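# Transfer upright block row into tray, keep flat stack intact

## Task

Carry the row of blocks into the tray so that, when done, they still stand on their edges with neighbouring faces touching, and the flat stack is left complete and undisturbed.

## Robot and tools

ROBOT. Two six-joint arms, left_arm and right_arm, each ending in a two-finger parallel gripper with a wrist camera. The scene frame has its origin at table-top height midway between the nominal bases, +x pointing out over the table, +z up, and left_arm on the +y side (image left/right does not follow these names). Calibrated bases in the scene frame: left_arm at (+0.003, +0.256, 0) m, right_arm at (-0.033, -0.213, 0) m, both turned only a tiny amount about z. Hand positions, hand orientations (quat wxyz) and wrist-camera poses in results are given in that arm's own base frame; the table and fixed cameras use the scene frame. Printed hand poses may be wrong by a few centimetres, more when stretched out. end_effector_position is the point between the finger pads, roughly 5 mm short of the tips; the fingers point along the gripper's +z and close along its y.

JOINT ORDER. Every row and every per-joint list uses this order for each arm: shoulder (joint2), elbow (joint3), wrist roll (joint6), forearm roll (joint4), waist (joint1), wrist pitch (joint5). Stated ranges in rad: shoulder 0.000..3.140, elbow -2.967..0.000, wrist roll -2.094..2.094, forearm roll -1.745..1.745, waist -2.618..2.618, wrist pitch -1.220..1.220. True ends may differ by up to 0.014 rad.

ROW FORMAT. A row is one flat list of 14 numbers, each in [-1, 1]: left_arm's six joint values then its opening, then right_arm's six joint values then its opening. Joint values are offsets, not poses: they are measured from the arm's Joint targets as reported when the action (or move) begins, scaled so 1.0 = 2.217 rad. The opening value is absolute: +1 fully open, -1 closed; 0 means half open, so to keep a gripper as it is, resend its current command. Closing from fully open takes about 1 s.

execute_actions(actions, cameras). actions is a list of actions; each action is a list of up to 15 rows, one row per 1/30 s control step, and a short action repeats its final row until 15 steps (0.5 s) have passed. Rows inside one action all count from the same starting targets, so sending the same offset in a later action moves the joint further. An action that would push a joint more than 0.014 rad outside its range is rejected for both arms; a malformed action or a bad first action rejects the whole call. An empty actions list just reports full state. cameras chooses which images come back (omitted/null/["all"] = all, [] = none; an unknown name invalidates the call). Camera names: cam_head_left, cam_head_right, cam_high, cam_low, cam_left_wrist, cam_right_wrist, each 672x504.

move(target, speed, blend, opening_speed, blocking, cameras). target is one 14-number row or a list of up to 15 rows; every row's offsets count from the Joint targets at the call's start, not from the previous row. speed is the top rad/s of the joint with the longest path, 0.01 to 2 (default 0.5), one value or one per target. blend (rad) rounds corners between listed targets; 0 stops at each. opening_speed sets how fast openings change, per second on the -1..+1 scale, at least 0.2. Paths last at least 0.5 s; over 10 s they end short. Moves do not avoid obstacles or the other arm. The extra "move:" line reports done, off_target, moving, held or fault, plus the farthest-off joint per arm. blocking=false returns early while the move continues.

wait(seconds 0..10) lets time pass holding commands. stop() brakes a running move. zoom_image(camera, region=[x0, y0, x1, y1] pixels, at most 504x504) magnifies the latest image. read_manual gives licence text only. finished_scene(scene = current scene number) ends the scene irreversibly; the goal must hold without the robot touching anything.

RESULTS. Joint positions: per arm six angles in rad in the order above, then the pad gap in m (0.070 fully open). Joint targets: the base that your next offsets count from. grip_measured: measured opening on the command scale. Tool commands: current gripper commands. Joint torques: total drive output, including gravity, positive toward larger angles, noisy. Step readings list some intermediate joint angles. "joint sent to its limit" means a joint was clipped at its end; "joint command not followed" means the clearance check between the arms altered commands.

MOTION LIMITS. Targets move at most 3 rad/s, stay within 0.867 rad of measured angles per step, and are scaled back if the gripper would jump more than 70 mm. Large offsets may need several actions.

GRIPPING. Once the fingers touch, command roughly 0.05 below the grip_measured reading for a firm hold (less below for a lighter one); about 20 N per pad max. Close gently: fast closing squeezes harder.

AVOID. Contact torque reaching 21.6 N m (shoulder, elbow, waist) or 7.52 N m (wrist joints) stops that arm for 10 s; the three wrist motors only manage about 4 N m including held weight. Hot motors show MOTOR HOT at 65 °C; at 80 °C the arm drops for 30-60 s; holding loads, stretching out or pushing at unreachable poses heats them. Do not let arms hit or squeeze each other, do not drop blocks or release them while moving, move slowly near contact, and never leave anything off the table. Parts may be briefly tugged or nudged by outside disturbances. To stop pressing, command targets back past the measured positions.

Each tool is called by a JSON object that holds its "fn" and its "kwargs".

## Session

{"fn": "execute_actions", "kwargs": {"actions": []}}

Scene clock: 0.00 s.
left_arm: end_effector_position=(+0.6553, +0.2153, +0.2133) grip_measured=+1.00 end_effector_quat_wxyz=(+0.695, -0.210, +0.656, +0.206) | right_arm: end_effector_position=(+0.0955, -0.2493, +0.1026) grip_measured=+1.00 end_effector_quat_wxyz=(+0.119, +0.888, +0.440, -0.063)
Joint names: [shoulder, elbow, wrist roll, forearm roll, waist, wrist pitch]
Joint positions: left_arm=[2.438 -1.964 0.696 -0.787 0.19 -0.594 0.07] | right_arm=[1.361 -0.817 1.213 -0.166 -1.099 0.883 0.07]
Joint torques (N m): no reading
Joint targets: left_arm=[2.438 -1.964 0.696 -0.787 0.190 -0.594] | right_arm=[1.361 -0.817 1.213 -0.166 -1.099 0.883]
Tool commands: left_gripper/opening=+1.0 right_gripper/opening=+1.0

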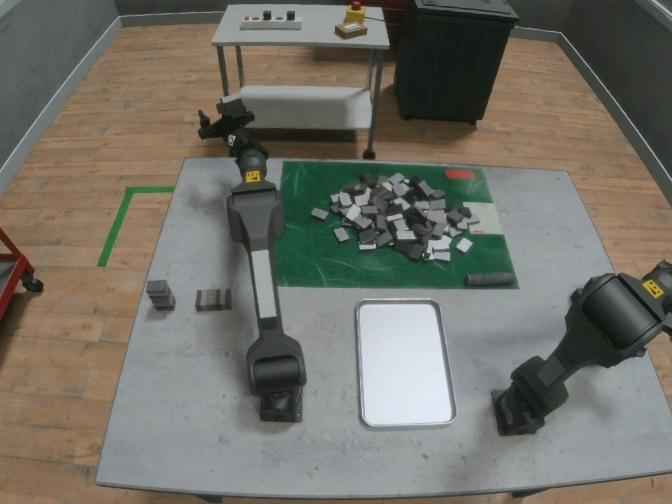

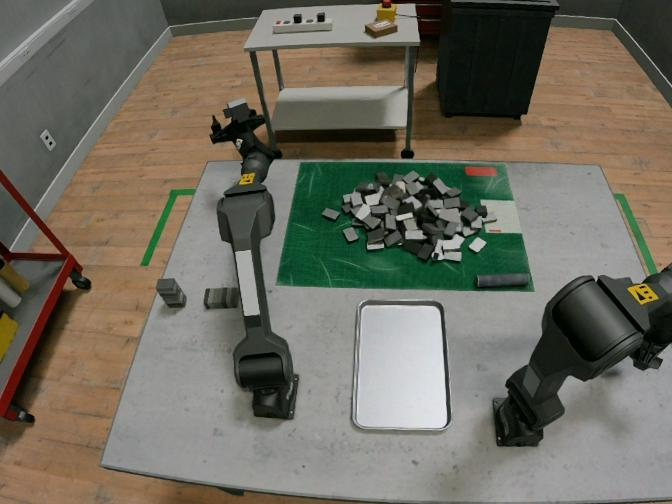

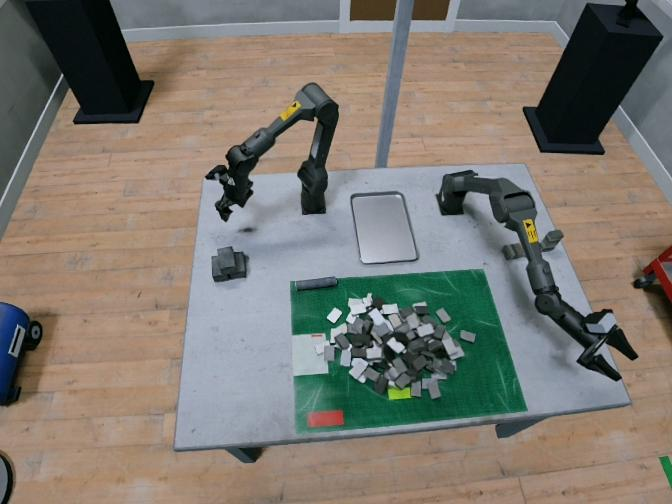

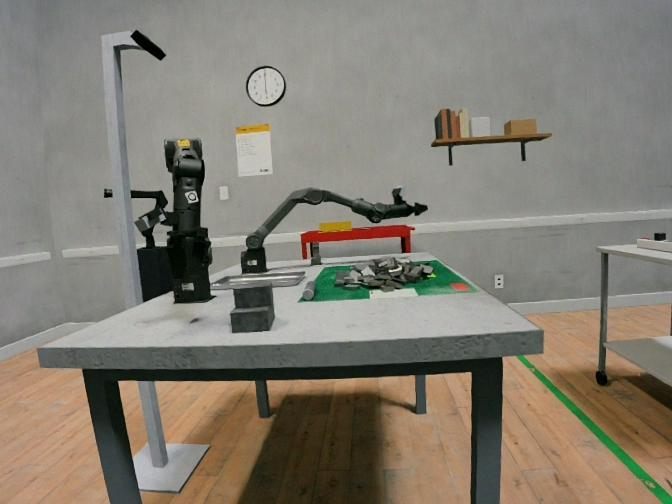

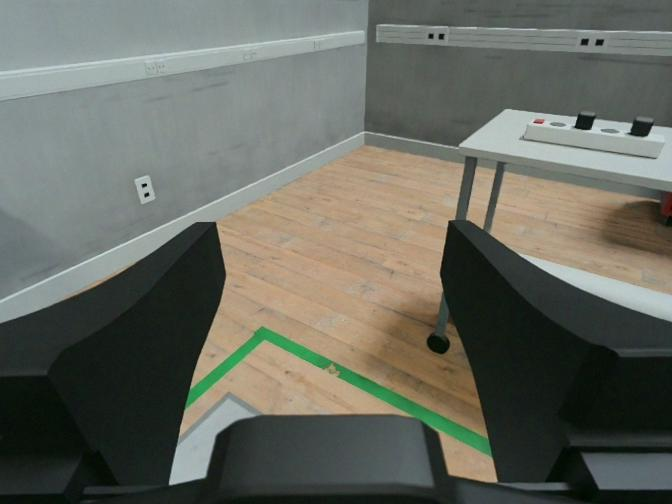

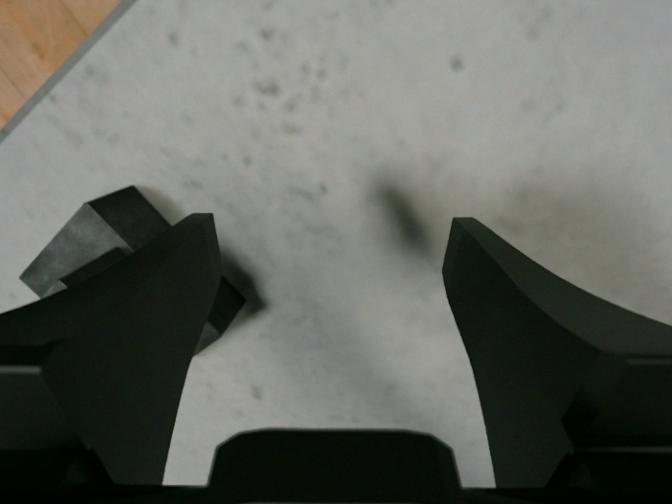

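{"fn": "zoom_image", "kwargs": {"camera": "cam_head_left", "region": [130, 260, 250, 340]}}

{"fn": "zoom_image", "kwargs": {"camera": "cam_head_right", "region": [140, 250, 290, 340]}}

{"fn": "zoom_image", "kwargs": {"camera": "cam_high", "region": [180, 220, 280, 300]}}

{"fn": "zoom_image", "kwargs": {"camera": "cam_high", "region": [480, 200, 600, 290]}}

{"fn": "zoom_image", "kwargs": {"camera": "cam_low", "region": [190, 220, 400, 350]}}

Scaled by 4.200.

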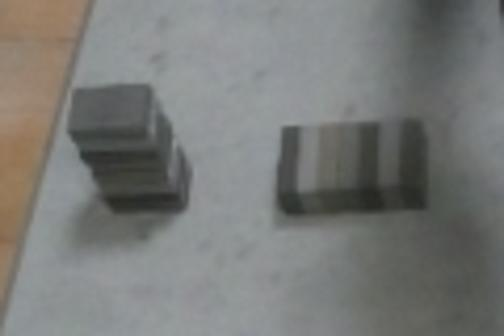

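Scaled by 3.360.

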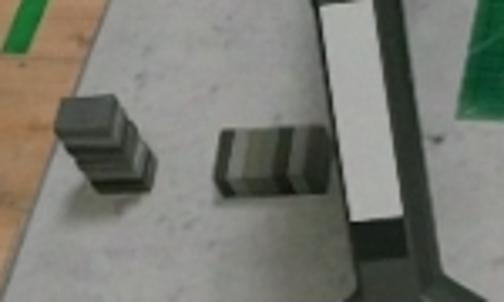

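Scaled by 5.040.

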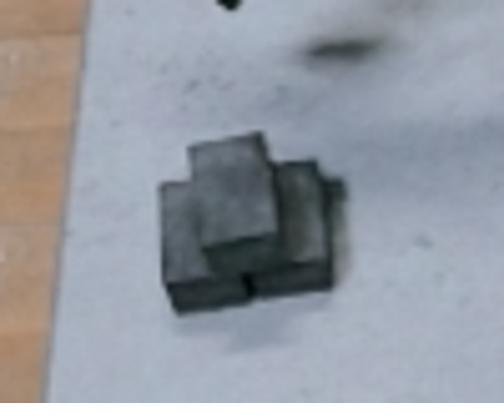

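Scaled by 4.200.

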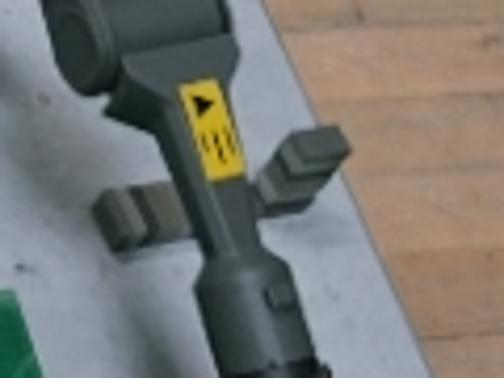

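Scaled by 2.400.

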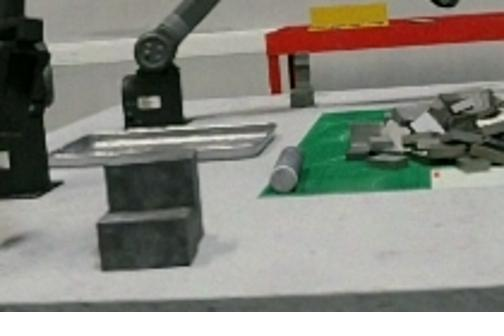

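{"fn": "move", "kwargs": {"target": [-0.6707,0.4556,-0.3139,0.355,0.2616,0.8092,1,0,0,0,0,0,0,1], "speed": 0.9, "cameras": ["cam_left_wrist","cam_head_left","cam_high"]}}

Scene clock: 7.43 s.
left_arm: end_effector_position=(+0.1533, +0.1486, +0.2207) grip_measured=+1.00 end_effector_quat_wxyz=(+0.211, -0.366, +0.902, +0.086) | right_arm: end_effector_position=(+0.0955, -0.2493, +0.1026) grip_measured=+1.00 end_effector_quat_wxyz=(+0.119, +0.888, +0.440, -0.063)
Joint positions: left_arm=[0.951 -0.953 0 0 0.77 1.2 0.07] | right_arm=[1.361 -0.817 1.213 -0.166 -1.099 0.883 0.07]
Joint torques (N m): left_arm=[-0.46 -3.17 0.15 -0.16 -0.69 -0.56] | right_arm=[-3.26 -5.01 -0.03 -0.29 -0.19 -0.17]
Joint targets: left_arm=[0.952 -0.954 0.000 -0.001 0.770 1.200] | right_arm=[1.361 -0.817 1.213 -0.166 -1.099 0.883]
move: done
Images, in order: cam_head_left, cam_high, cam_left_wrist.

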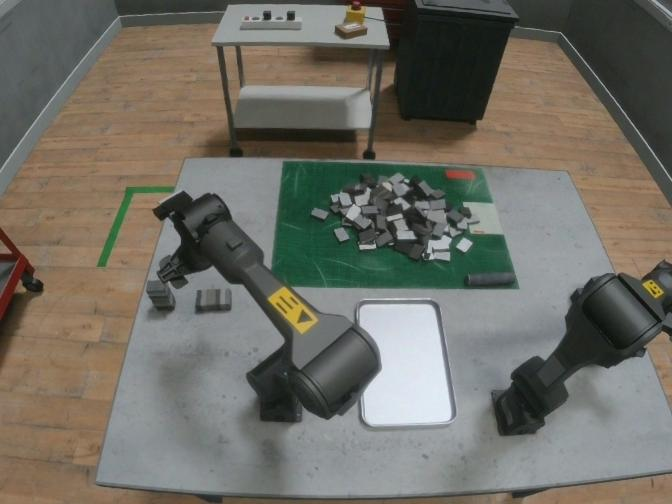

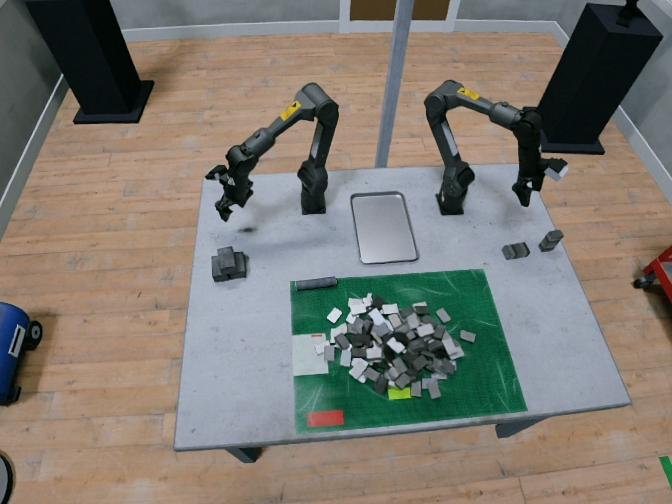

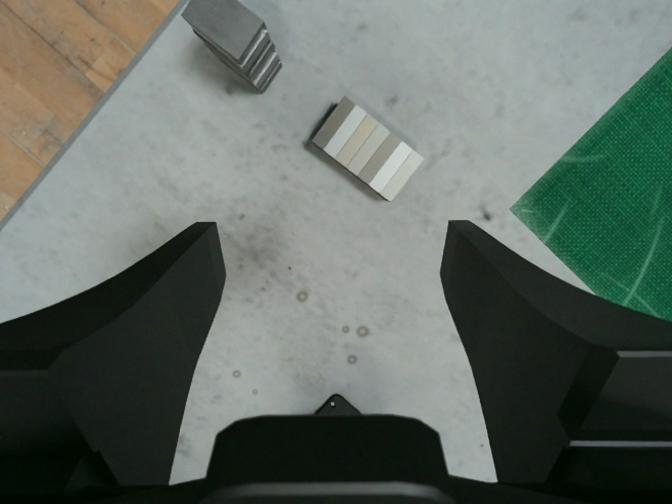

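{"fn": "zoom_image", "kwargs": {"camera": "cam_left_wrist", "region": [280, 60, 450, 220]}}

{"fn": "zoom_image", "kwargs": {"camera": "cam_left_wrist", "region": [160, 0, 320, 120]}}

{"fn": "zoom_image", "kwargs": {"camera": "cam_high", "region": [490, 220, 580, 275]}}

Scaled by 2.965.

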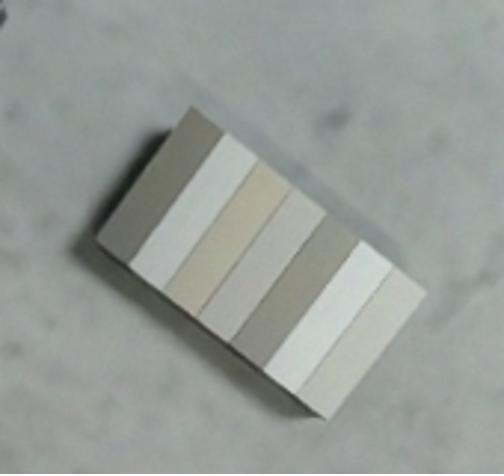

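Scaled by 3.150.

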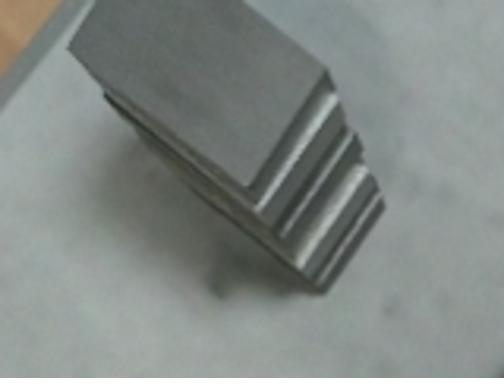

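Scaled by 5.600.

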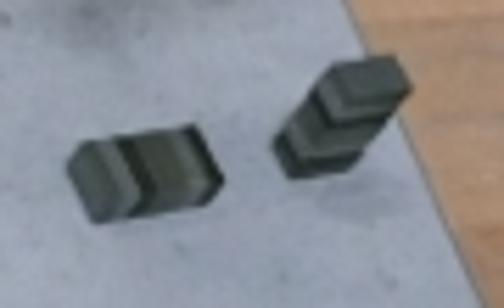

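{"fn": "move", "kwargs": {"target": [0.2657,-0.0316,0.2526,0.0005,-0.0447,-0.0266,1,0,0,0,0,0,0,1], "speed": 0.7, "cameras": ["cam_left_wrist","cam_head_left","cam_high"]}}

{"fn": "zoom_image", "kwargs": {"camera": "cam_left_wrist", "region": [170, 120, 500, 420]}}

Scene clock: 12.77 s.
left_arm: end_effector_position=(+0.2093, +0.1660, +0.1000) grip_measured=+1.00 end_effector_quat_wxyz=(+0.000, -0.055, +0.998, +0.000) | right_arm: end_effector_position=(+0.0955, -0.2493, +0.1026) grip_measured=+1.00 end_effector_quat_wxyz=(+0.119, +0.888, +0.440, -0.063)
Joint positions: left_arm=[1.541 -1.024 0.56 0 0.671 1.141 0.07] | right_arm=[1.361 -0.817 1.213 -0.166 -1.099 0.883 0.07]
Joint torques (N m): left_arm=[-4.53 -2.71 -0.12 -0.06 -0.19 0.09] | right_arm=[-3.32 -5.03 -0.02 -0.23 -0.38 -0.15]
Joint targets: left_arm=[1.541 -1.024 0.560 0.001 0.670 1.141] | right_arm=[1.361 -0.817 1.213 -0.166 -1.099 0.883]
move: done
Images, in order: cam_head_left, cam_high, cam_left_wrist.

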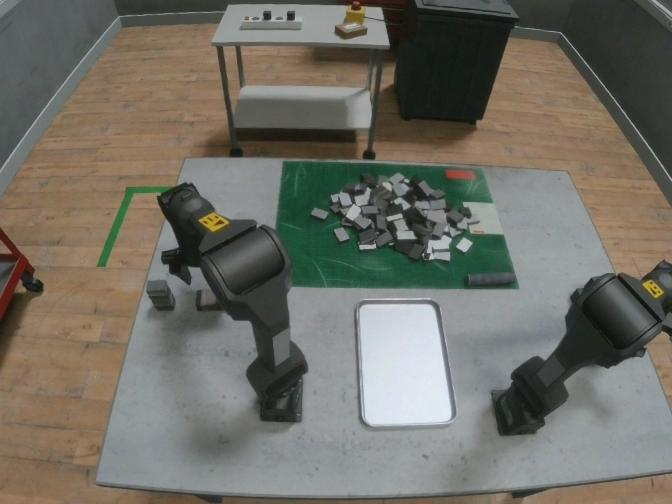

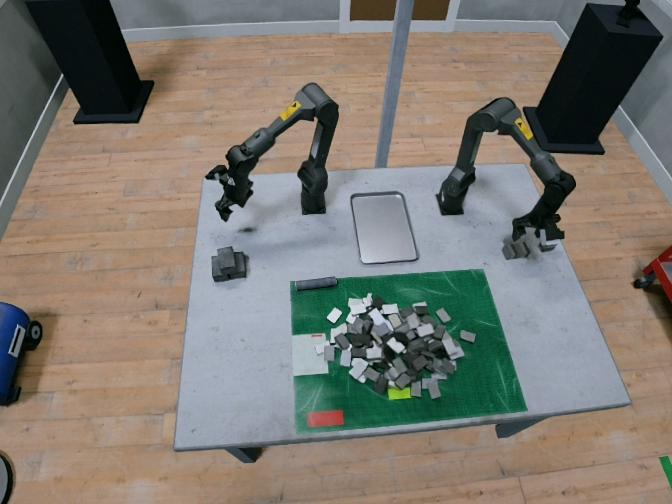

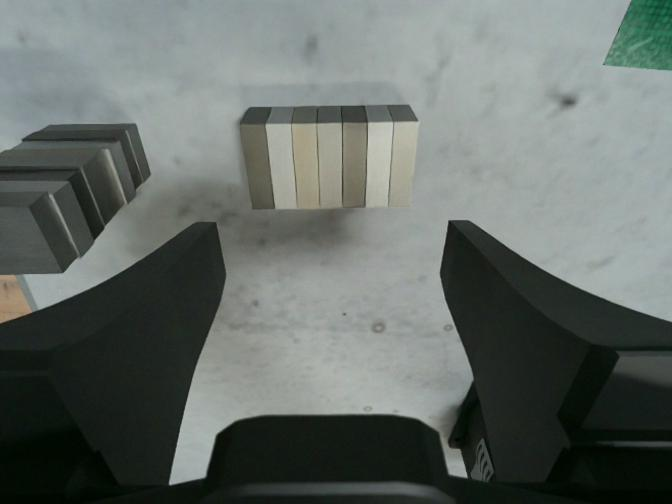

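Scaled by 1.527.

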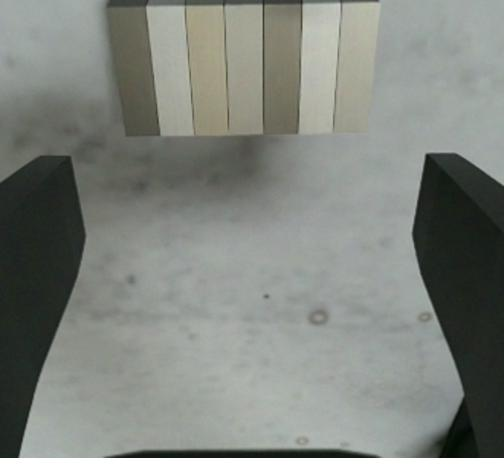

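{"fn": "move", "kwargs": {"target": [-0.0167,0.0189,-0.7397,-0.0005,-0.0316,-0.0023,1,0,0,0,0,0,0,1], "speed": 0.9, "cameras": ["cam_left_wrist","cam_high"]}}

{"fn": "zoom_image", "kwargs": {"camera": "cam_left_wrist", "region": [200, 0, 480, 260]}}

Scene clock: 18.80 s.
left_arm: end_effector_position=(+0.2114, +0.1448, +0.1000) grip_measured=+1.00 end_effector_quat_wxyz=(+0.000, +0.745, -0.667, +0.000) | right_arm: end_effector_position=(+0.0955, -0.2493, +0.1026) grip_measured=+1.00 end_effector_quat_wxyz=(+0.119, +0.888, +0.440, -0.063)
Joint positions: left_arm=[1.504 -0.982 -1.08 0 0.601 1.136 0.07] | right_arm=[1.361 -0.817 1.213 -0.166 -1.099 0.883 0.07]
Joint torques (N m): left_arm=[-4.24 -1.95 0.09 -0.11 -0.61 -0.11] | right_arm=[-3.19 -4.94 -0.02 -0.29 -0.25 -0.14]
Joint targets: left_arm=[1.504 -0.982 -1.080 -0.001 0.600 1.136] | right_arm=[1.361 -0.817 1.213 -0.166 -1.099 0.883]
move: done
Images, in order: cam_high, cam_left_wrist.

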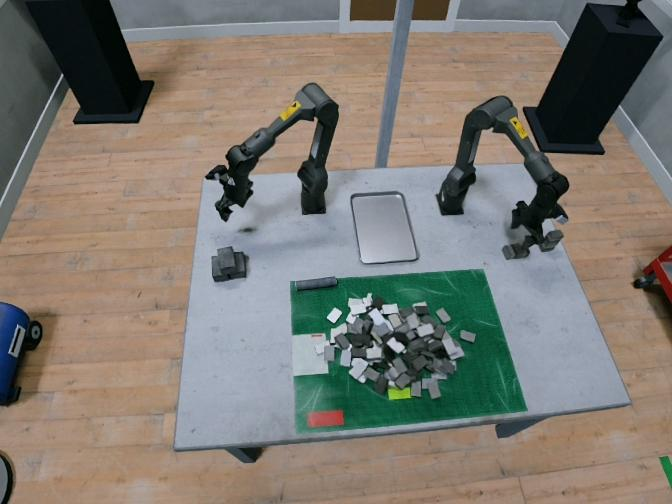

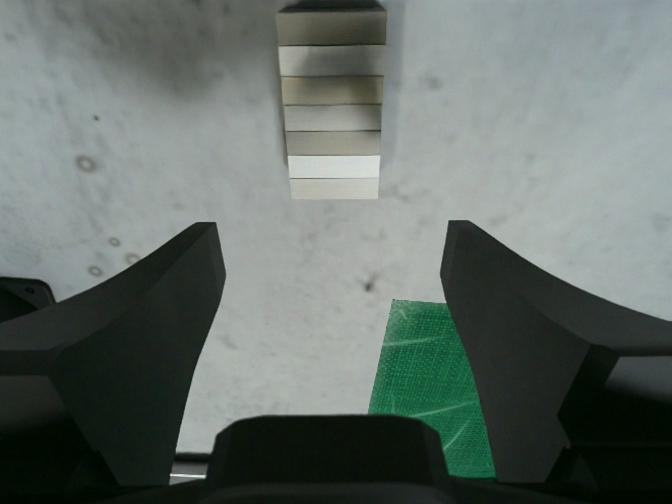

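Scaled by 1.800.

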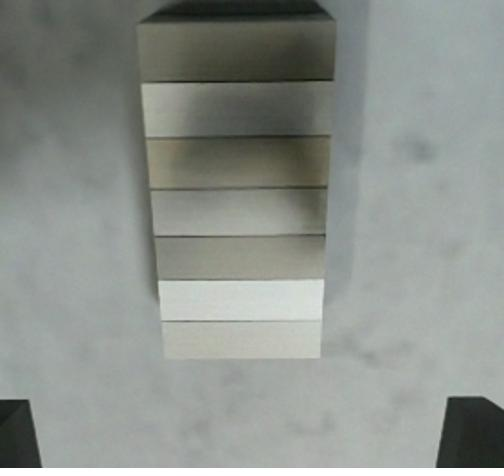

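{"fn": "move", "kwargs": {"target": [[0.028,0.0474,0,0,0,-0.0753,1,0,0,0,0,0,0,1],[0.074,0.0907,0,0,0,-0.1646,1,0,0,0,0,0,0,1]], "speed": [0.3,0.15], "blend": 0.05}}

Scene clock: 22.60 s.
left_arm: end_effector_position=(+0.2114, +0.1448, +0.0138) grip_measured=+1.00 end_effector_quat_wxyz=(+0.000, +0.745, -0.667, +0.000) | right_arm: end_effector_position=(+0.0955, -0.2493, +0.1026) grip_measured=+1.00 end_effector_quat_wxyz=(+0.119, +0.888, +0.440, -0.063)
Joint positions: left_arm=[1.668 -0.78 -1.08 0 0.601 0.77 0.07] | right_arm=[1.361 -0.817 1.213 -0.166 -1.099 0.883 0.07]
Joint torques (N m): left_arm=[-4.45 -1.84 -0.11 -0.03 -0.03 0.23] | right_arm=[-3.33 -4.95 -0.01 -0.27 -0.18 -0.17]
Joint targets: left_arm=[1.668 -0.781 -1.080 -0.001 0.600 0.771] | right_arm=[1.361 -0.817 1.213 -0.166 -1.099 0.883]
move: done

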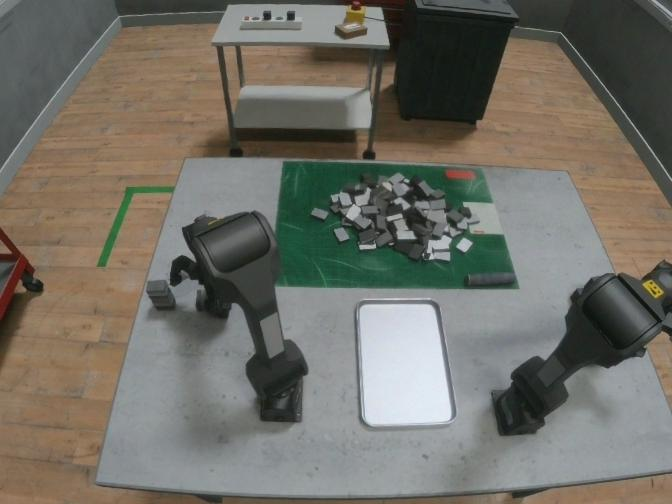

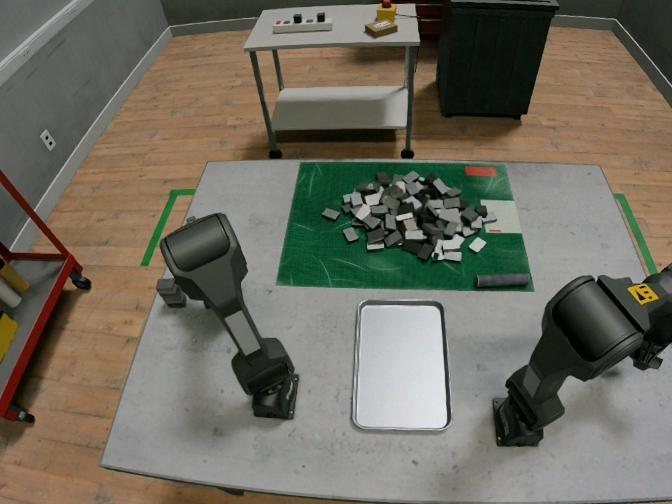

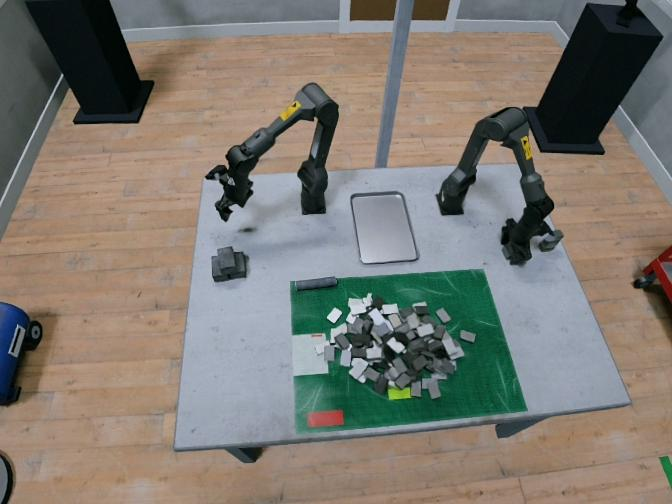

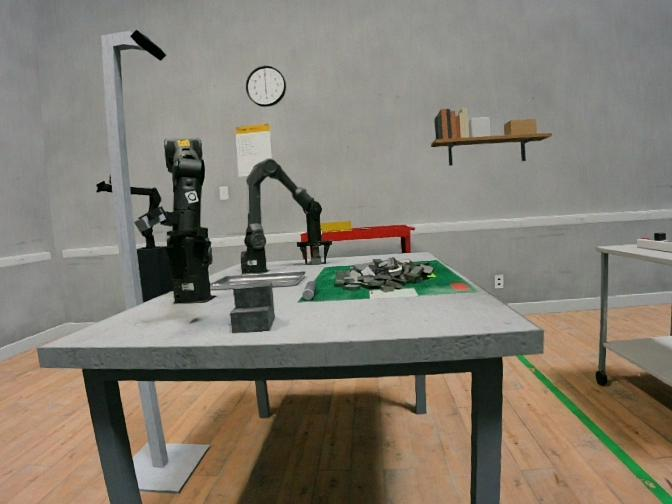

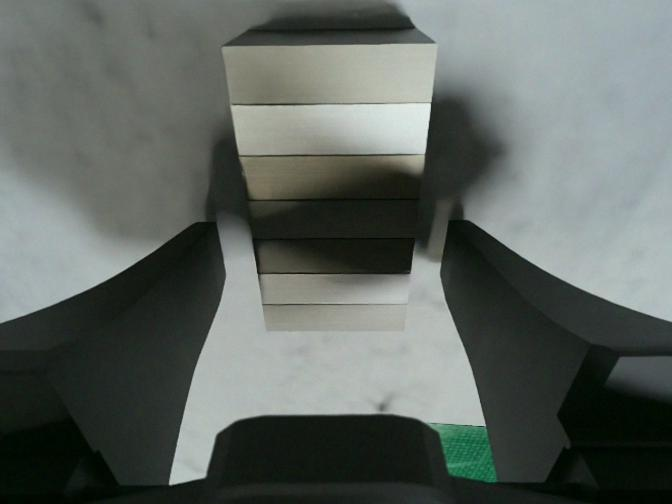

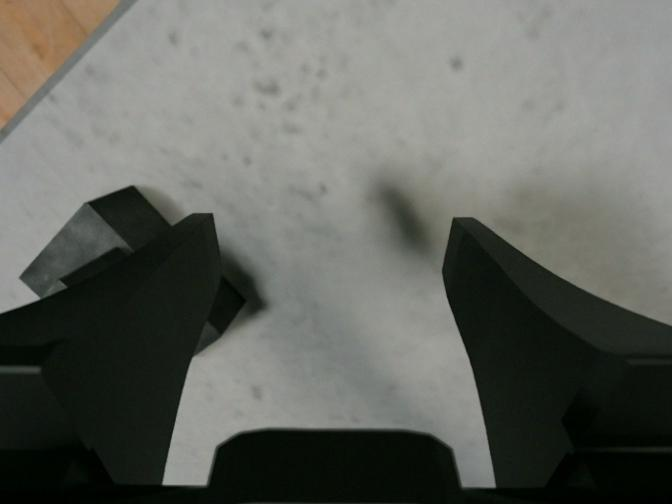

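{"fn": "move", "kwargs": {"target": [0,0,0,0,0,0,0.08,0,0,0,0,0,0,1], "opening_speed": 0.6, "cameras": ["cam_left_wrist"]}}

Scene clock: 24.67 s.
left_arm: end_effector_position=(+0.2112, +0.1447, +0.0138) grip_measured=+0.16 end_effector_quat_wxyz=(+0.000, +0.745, -0.667, +0.000) | right_arm: end_effector_position=(+0.0955, -0.2493, +0.1026) grip_measured=+1.00 end_effector_quat_wxyz=(+0.119, +0.888, +0.440, -0.063)
Joint positions: left_arm=[1.668 -0.78 -1.08 0 0.601 0.771 0.041] | right_arm=[1.361 -0.817 1.213 -0.166 -1.099 0.883 0.07]
Joint torques (N m): left_arm=[-4.61 -2.05 -0.09 -0.01 -0.01 0.2] | right_arm=[-3.23 -4.99 -0.02 -0.25 -0.25 -0.18]
Joint targets: left_arm=[1.668 -0.781 -1.080 -0.001 0.600 0.771] | right_arm=[1.361 -0.817 1.213 -0.166 -1.099 0.883]
move: done
Images, in order: cam_left_wrist.

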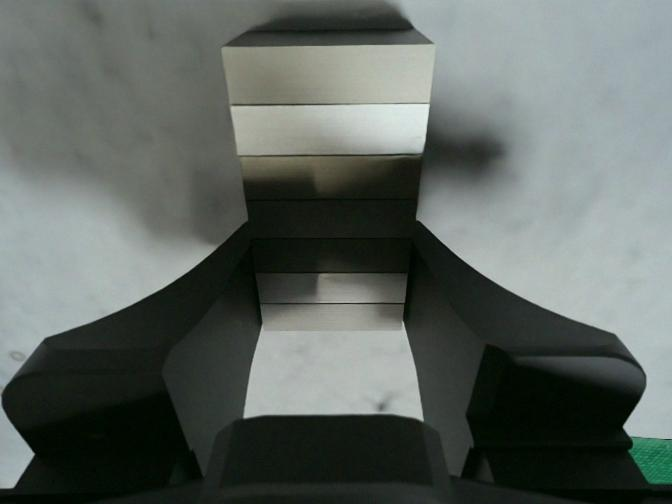

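{"fn": "move", "kwargs": {"target": [[-0.0034,-0.0024,0,0,0,0.0059,0.08,0,0,0,0,0,0,1],[-0.0221,0.0221,-0.0523,0,-0.0523,0,0.08,0,0,0,0,0,0,1],[-0.0184,0.0248,-0.0523,0,-0.0523,-0.0063,0.08,0,0,0,0,0,0,1]], "speed": [0.05,0.1,0.03], "cameras": ["cam_left_wrist","cam_head_left"]}}

Scene clock: 28.13 s.
left_arm: end_effector_position=(+0.2148, +0.1129, +0.0142) grip_measured=+0.16 end_effector_quat_wxyz=(+0.000, +0.745, -0.667, +0.000) | right_arm: end_effector_position=(+0.0955, -0.2493, +0.1026) grip_measured=+1.00 end_effector_quat_wxyz=(+0.119, +0.888, +0.440, -0.063)
Joint positions: left_arm=[1.626 -0.727 -1.197 0 0.484 0.758 0.041] | right_arm=[1.361 -0.817 1.213 -0.166 -1.099 0.883 0.07]
Joint torques (N m): left_arm=[-3.62 -1.66 0.1 0.03 0.08 -0.15] | right_arm=[-3.14 -5.16 -0.02 -0.29 -0.32 -0.19]
Joint targets: left_arm=[1.627 -0.726 -1.196 -0.001 0.484 0.757] | right_arm=[1.361 -0.817 1.213 -0.166 -1.099 0.883]
move: done
Images, in order: cam_head_left, cam_left_wrist.

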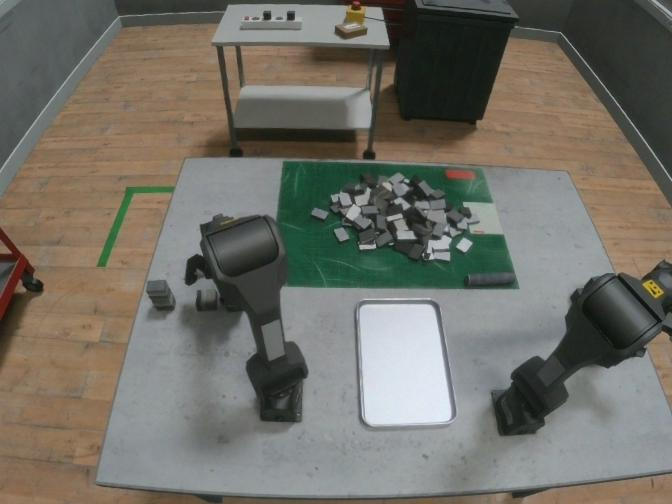

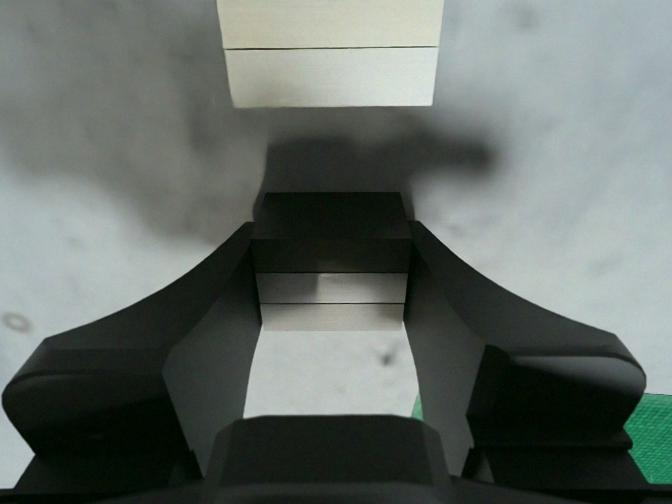

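{"fn": "move", "kwargs": {"target": [0,0,0,0,0,0,0.486,0,0,0,0,0,0,1], "opening_speed": 0.5, "cameras": []}}

{"fn": "move", "kwargs": {"target": [[-0.048,-0.0447,0,0,0,0.0925,0.486,0,0,0,0,0,0,1],[-0.0253,-0.1495,0.8144,0.0005,0.1062,0.175,0.486,0,0,0,0,0,0,1]], "speed": [0.2,0.8], "blend": 0.03, "cameras": ["cam_left_wrist","cam_head_left"]}}

Scene clock: 30.27 s.
move: done

Scene clock: 33.97 s.
left_arm: end_effector_position=(+0.2074, +0.1816, +0.0999) grip_measured=+0.49 end_effector_quat_wxyz=(+0.000, -0.055, +0.998, +0.000) | right_arm: end_effector_position=(+0.0955, -0.2493, +0.1026) grip_measured=+1.00 end_effector_quat_wxyz=(+0.119, +0.888, +0.440, -0.063)
Joint positions: left_arm=[1.57 -1.057 0.609 0 0.719 1.145 0.052] | right_arm=[1.361 -0.817 1.213 -0.166 -1.099 0.883 0.07]
Joint torques (N m): left_arm=[-3.74 -2.56 -0.11 -0.08 -0.27 0.13] | right_arm=[-3.3 -5.08 -0.04 -0.28 -0.38 -0.21]
Joint targets: left_arm=[1.571 -1.057 0.609 0.001 0.720 1.145] | right_arm=[1.361 -0.817 1.213 -0.166 -1.099 0.883]
move: done
Images, in order: cam_head_left, cam_left_wrist.

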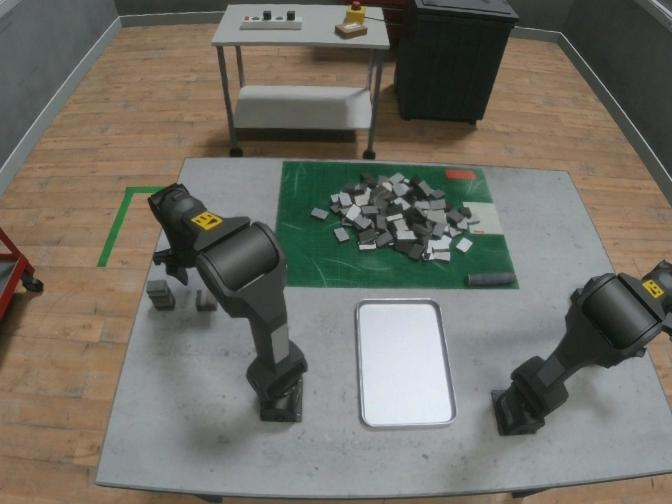

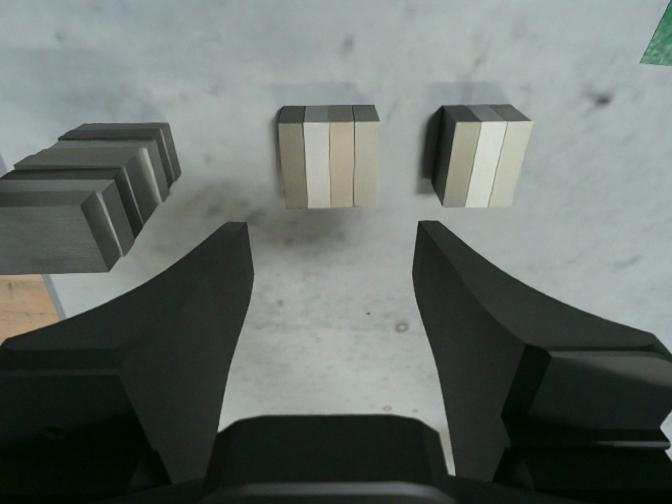

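{"fn": "move", "kwargs": {"target": [[0.0266,0.0462,0,0,0,-0.0731,0.486,0,0,0,0,0,0,1],[0.0699,0.0882,0,0,0,-0.1588,0.486,0,0,0,0,0,0,1],[0.0699,0.0882,0,0,0,-0.1588,0.14,0,0,0,0,0,0,1]], "speed": [0.3,0.15,0.15], "blend": [0.05,0,0], "opening_speed": 0.4, "cameras": ["cam_left_wrist","cam_low"]}}

Scene clock: 37.63 s.
left_arm: end_effector_position=(+0.2075, +0.1819, +0.0139) grip_measured=+0.20 end_effector_quat_wxyz=(+0.000, -0.055, +0.999, +0.000) | right_arm: end_effector_position=(+0.0955, -0.2493, +0.1026) grip_measured=+1.00 end_effector_quat_wxyz=(+0.119, +0.888, +0.440, -0.063)
Joint positions: left_arm=[1.726 -0.861 0.609 0.001 0.719 0.793 0.042] | right_arm=[1.361 -0.817 1.213 -0.166 -1.099 0.883 0.07]
Joint torques (N m): left_arm=[-5.03 -2.21 0.11 -0.28 -0.6 0.26] | right_arm=[-3.55 -4.95 0 -0.29 -0.12 -0.17]
Joint targets: left_arm=[1.726 -0.862 0.609 0.001 0.720 0.793] | right_arm=[1.361 -0.817 1.213 -0.166 -1.099 0.883]
move: done
Images, in order: cam_low, cam_left_wrist.

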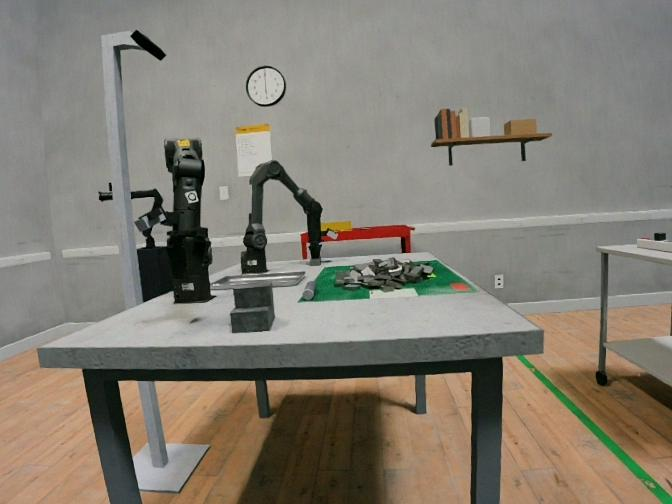

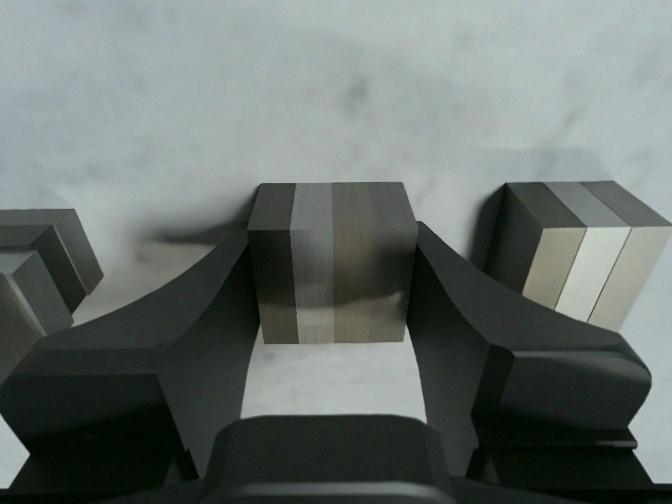

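{"fn": "move", "kwargs": {"target": [[-0.0433,-0.0417,0,0,0,0.0857,0.14,0,0,0,0,0,0,1],[-0.0699,-0.0882,0,0,0,0.1588,0.14,0,0,0,0,0,0,1],[-0.0699,-0.0882,0,0,-0.8074,0.1588,0.14,0,0,0,0,0,0,1]], "speed": [0.15,0.3,0.6], "blend": [0.03,0.03,0]}}

Scene clock: 43.47 s.
left_arm: end_effector_position=(+0.1324, -0.2420, +0.1002) grip_measured=+0.20 end_effector_quat_wxyz=(+0.000, +0.745, +0.668, +0.000) | right_arm: end_effector_position=(+0.0955, -0.2493, +0.1026) grip_measured=+1.00 end_effector_quat_wxyz=(+0.119, +0.888, +0.440, -0.063)
Joint positions: left_arm=[1.57 -1.058 0.609 0 -1.07 1.145 0.042] | right_arm=[1.361 -0.817 1.213 -0.166 -1.099 0.883 0.07]
Joint torques (N m): left_arm=[-4.53 -2.42 -0.03 -0.07 0.04 -0.04] | right_arm=[-3.39 -5.01 0.02 -0.3 -0.28 -0.21]
Joint targets: left_arm=[1.571 -1.057 0.609 0.001 -1.070 1.145] | right_arm=[1.361 -0.817 1.213 -0.166 -1.099 0.883]
move: done

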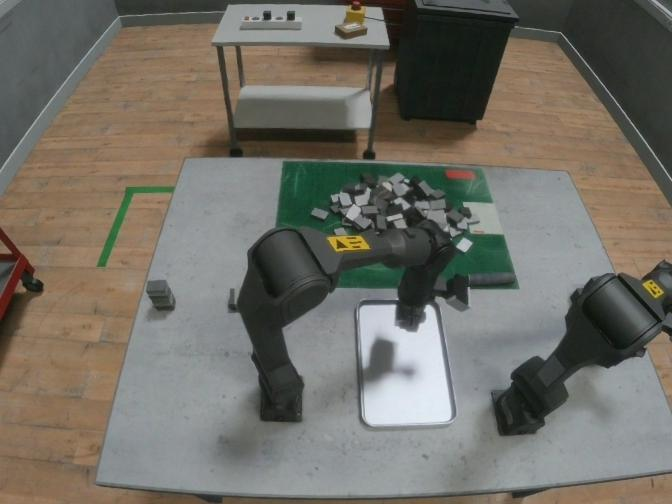

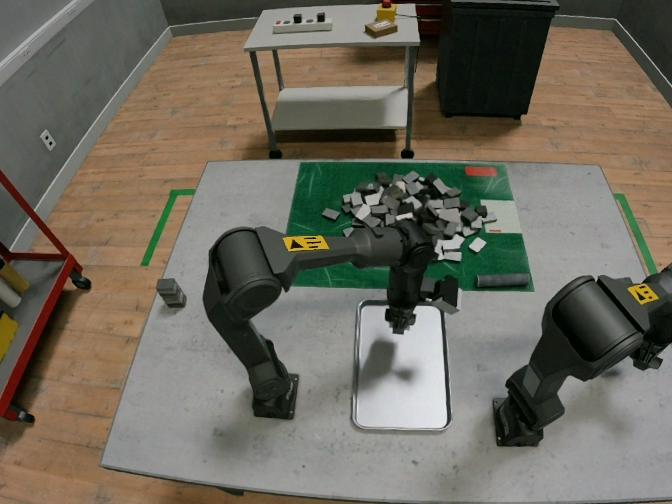

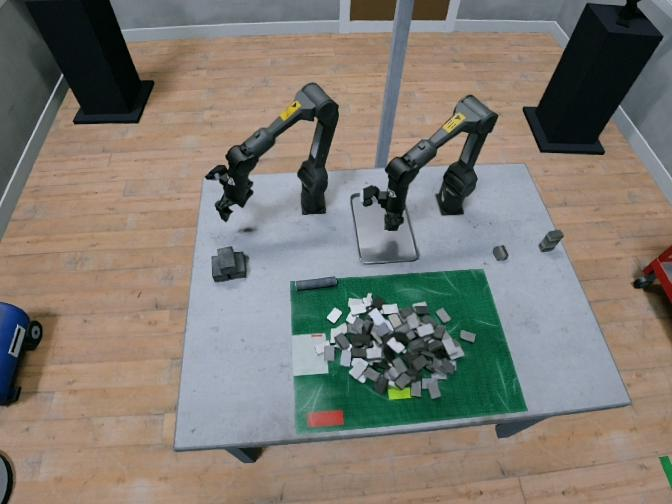

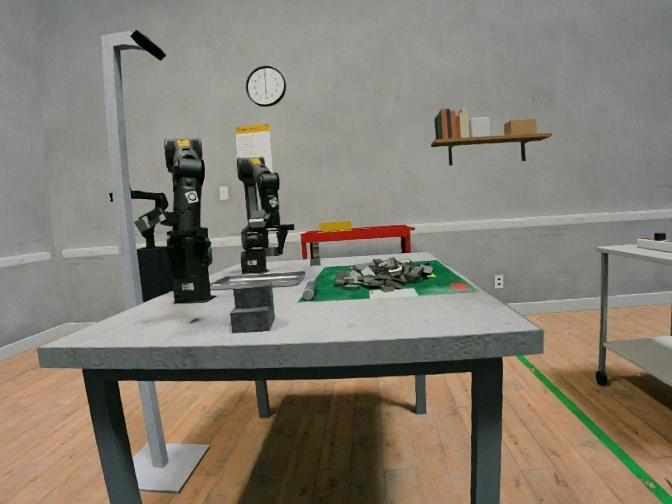

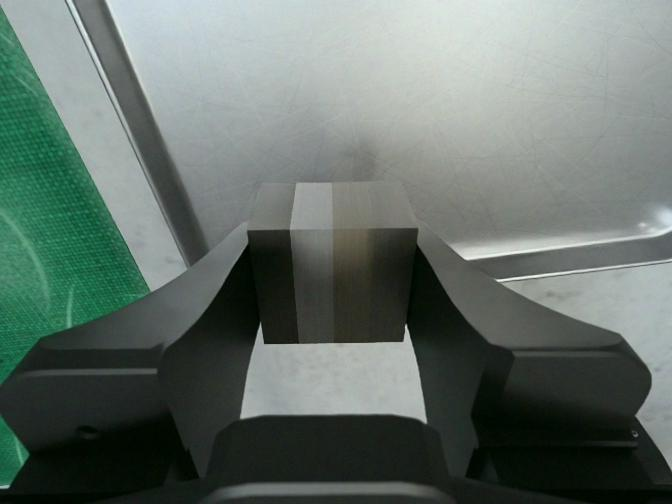

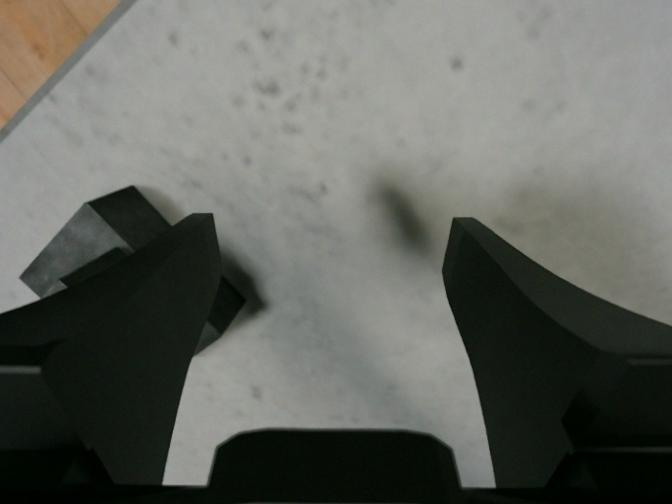

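{"fn": "move", "kwargs": {"target": [[0.0266,0.0462,0,0,0,-0.0731,0.14,0,0,0,0,0,0,1],[0.0667,0.0858,0,0,0,-0.1529,0.14,0,0,0,0,0,0,1]], "speed": [0.3,0.08], "blend": [0.03,0], "cameras": ["cam_left_wrist","cam_head_right"]}}

{"fn": "zoom_image", "kwargs": {"camera": "cam_left_wrist", "region": [200, 130, 470, 360]}}

Scene clock: 47.93 s.
left_arm: end_effector_position=(+0.1325, -0.2422, +0.0171) grip_measured=+0.20 end_effector_quat_wxyz=(+0.000, +0.745, +0.668, +0.000) | right_arm: end_effector_position=(+0.0955, -0.2493, +0.1026) grip_measured=+1.00 end_effector_quat_wxyz=(+0.119, +0.888, +0.440, -0.063)
Joint positions: left_arm=[1.719 -0.867 0.609 0 -1.07 0.805 0.042] | right_arm=[1.361 -0.817 1.213 -0.166 -1.099 0.883 0.07]
Joint torques (N m): left_arm=[-5.26 -2.15 -0.13 -0.17 -0.67 0.18] | right_arm=[-3.23 -4.96 0.03 -0.33 -0.15 -0.17]
Joint targets: left_arm=[1.719 -0.867 0.609 0.001 -1.070 0.806] | right_arm=[1.361 -0.817 1.213 -0.166 -1.099 0.883]
move: done
Images, in order: cam_head_right, cam_left_wrist.

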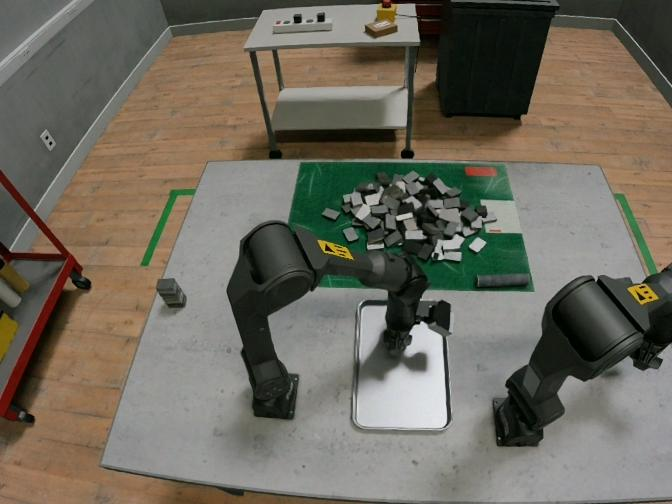

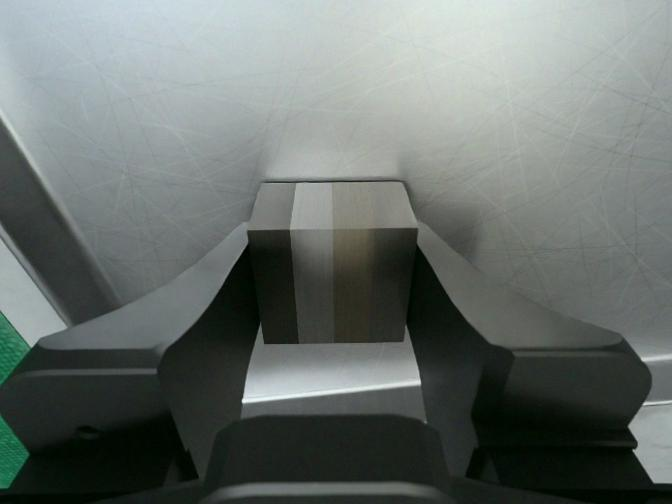

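Scaled by 1.867.

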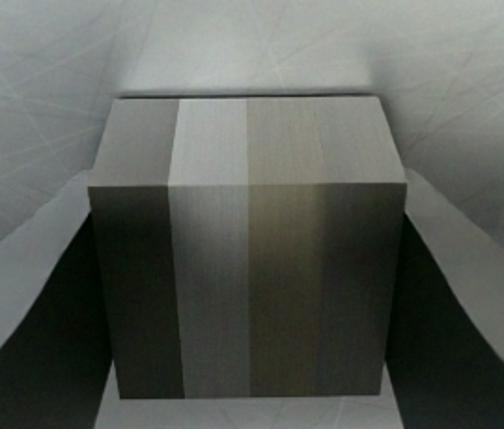

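{"fn": "move", "kwargs": {"target": [0.0013,0.001,0,0,0,-0.0023,0.14,0,0,0,0,0,0,1], "speed": 0.03, "cameras": ["cam_left_wrist"]}}

{"fn": "zoom_image", "kwargs": {"camera": "cam_left_wrist", "region": [240, 160, 430, 240]}}

Scene clock: 54.10 s.
left_arm: end_effector_position=(+0.1327, -0.2425, +0.0164) grip_measured=+0.20 end_effector_quat_wxyz=(+0.001, +0.745, +0.668, +0.000) | right_arm: end_effector_position=(+0.0955, -0.2493, +0.1026) grip_measured=+1.00 end_effector_quat_wxyz=(+0.119, +0.888, +0.440, -0.063)
Joint positions: left_arm=[1.721 -0.866 0.609 0 -1.07 0.801 0.042] | right_arm=[1.361 -0.817 1.213 -0.166 -1.099 0.883 0.07]
Joint torques (N m): left_arm=[-4.86 -1.95 -0.1 -0.14 -0.64 -0.1] | right_arm=[-3.43 -5.18 0.03 -0.3 -0.16 -0.18]
Joint targets: left_arm=[1.721 -0.865 0.609 0.001 -1.070 0.801] | right_arm=[1.361 -0.817 1.213 -0.166 -1.099 0.883]
move: done
Images, in order: cam_left_wrist.

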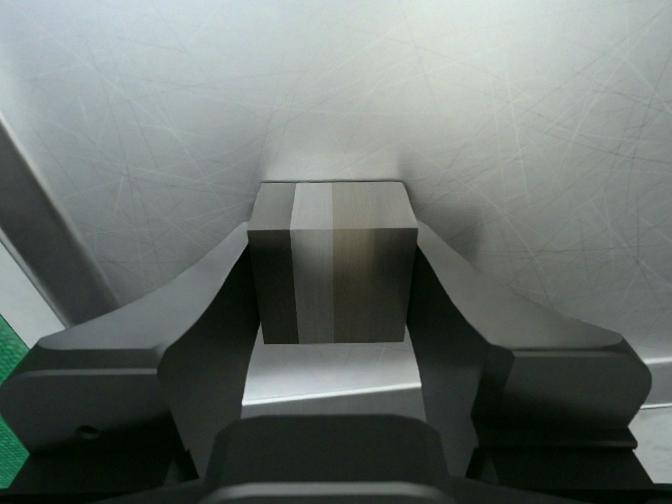

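Scaled by 2.653.

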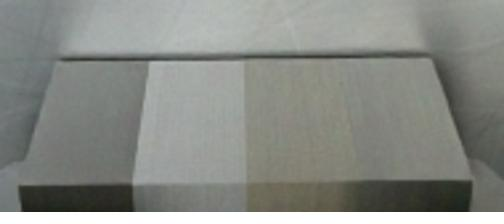

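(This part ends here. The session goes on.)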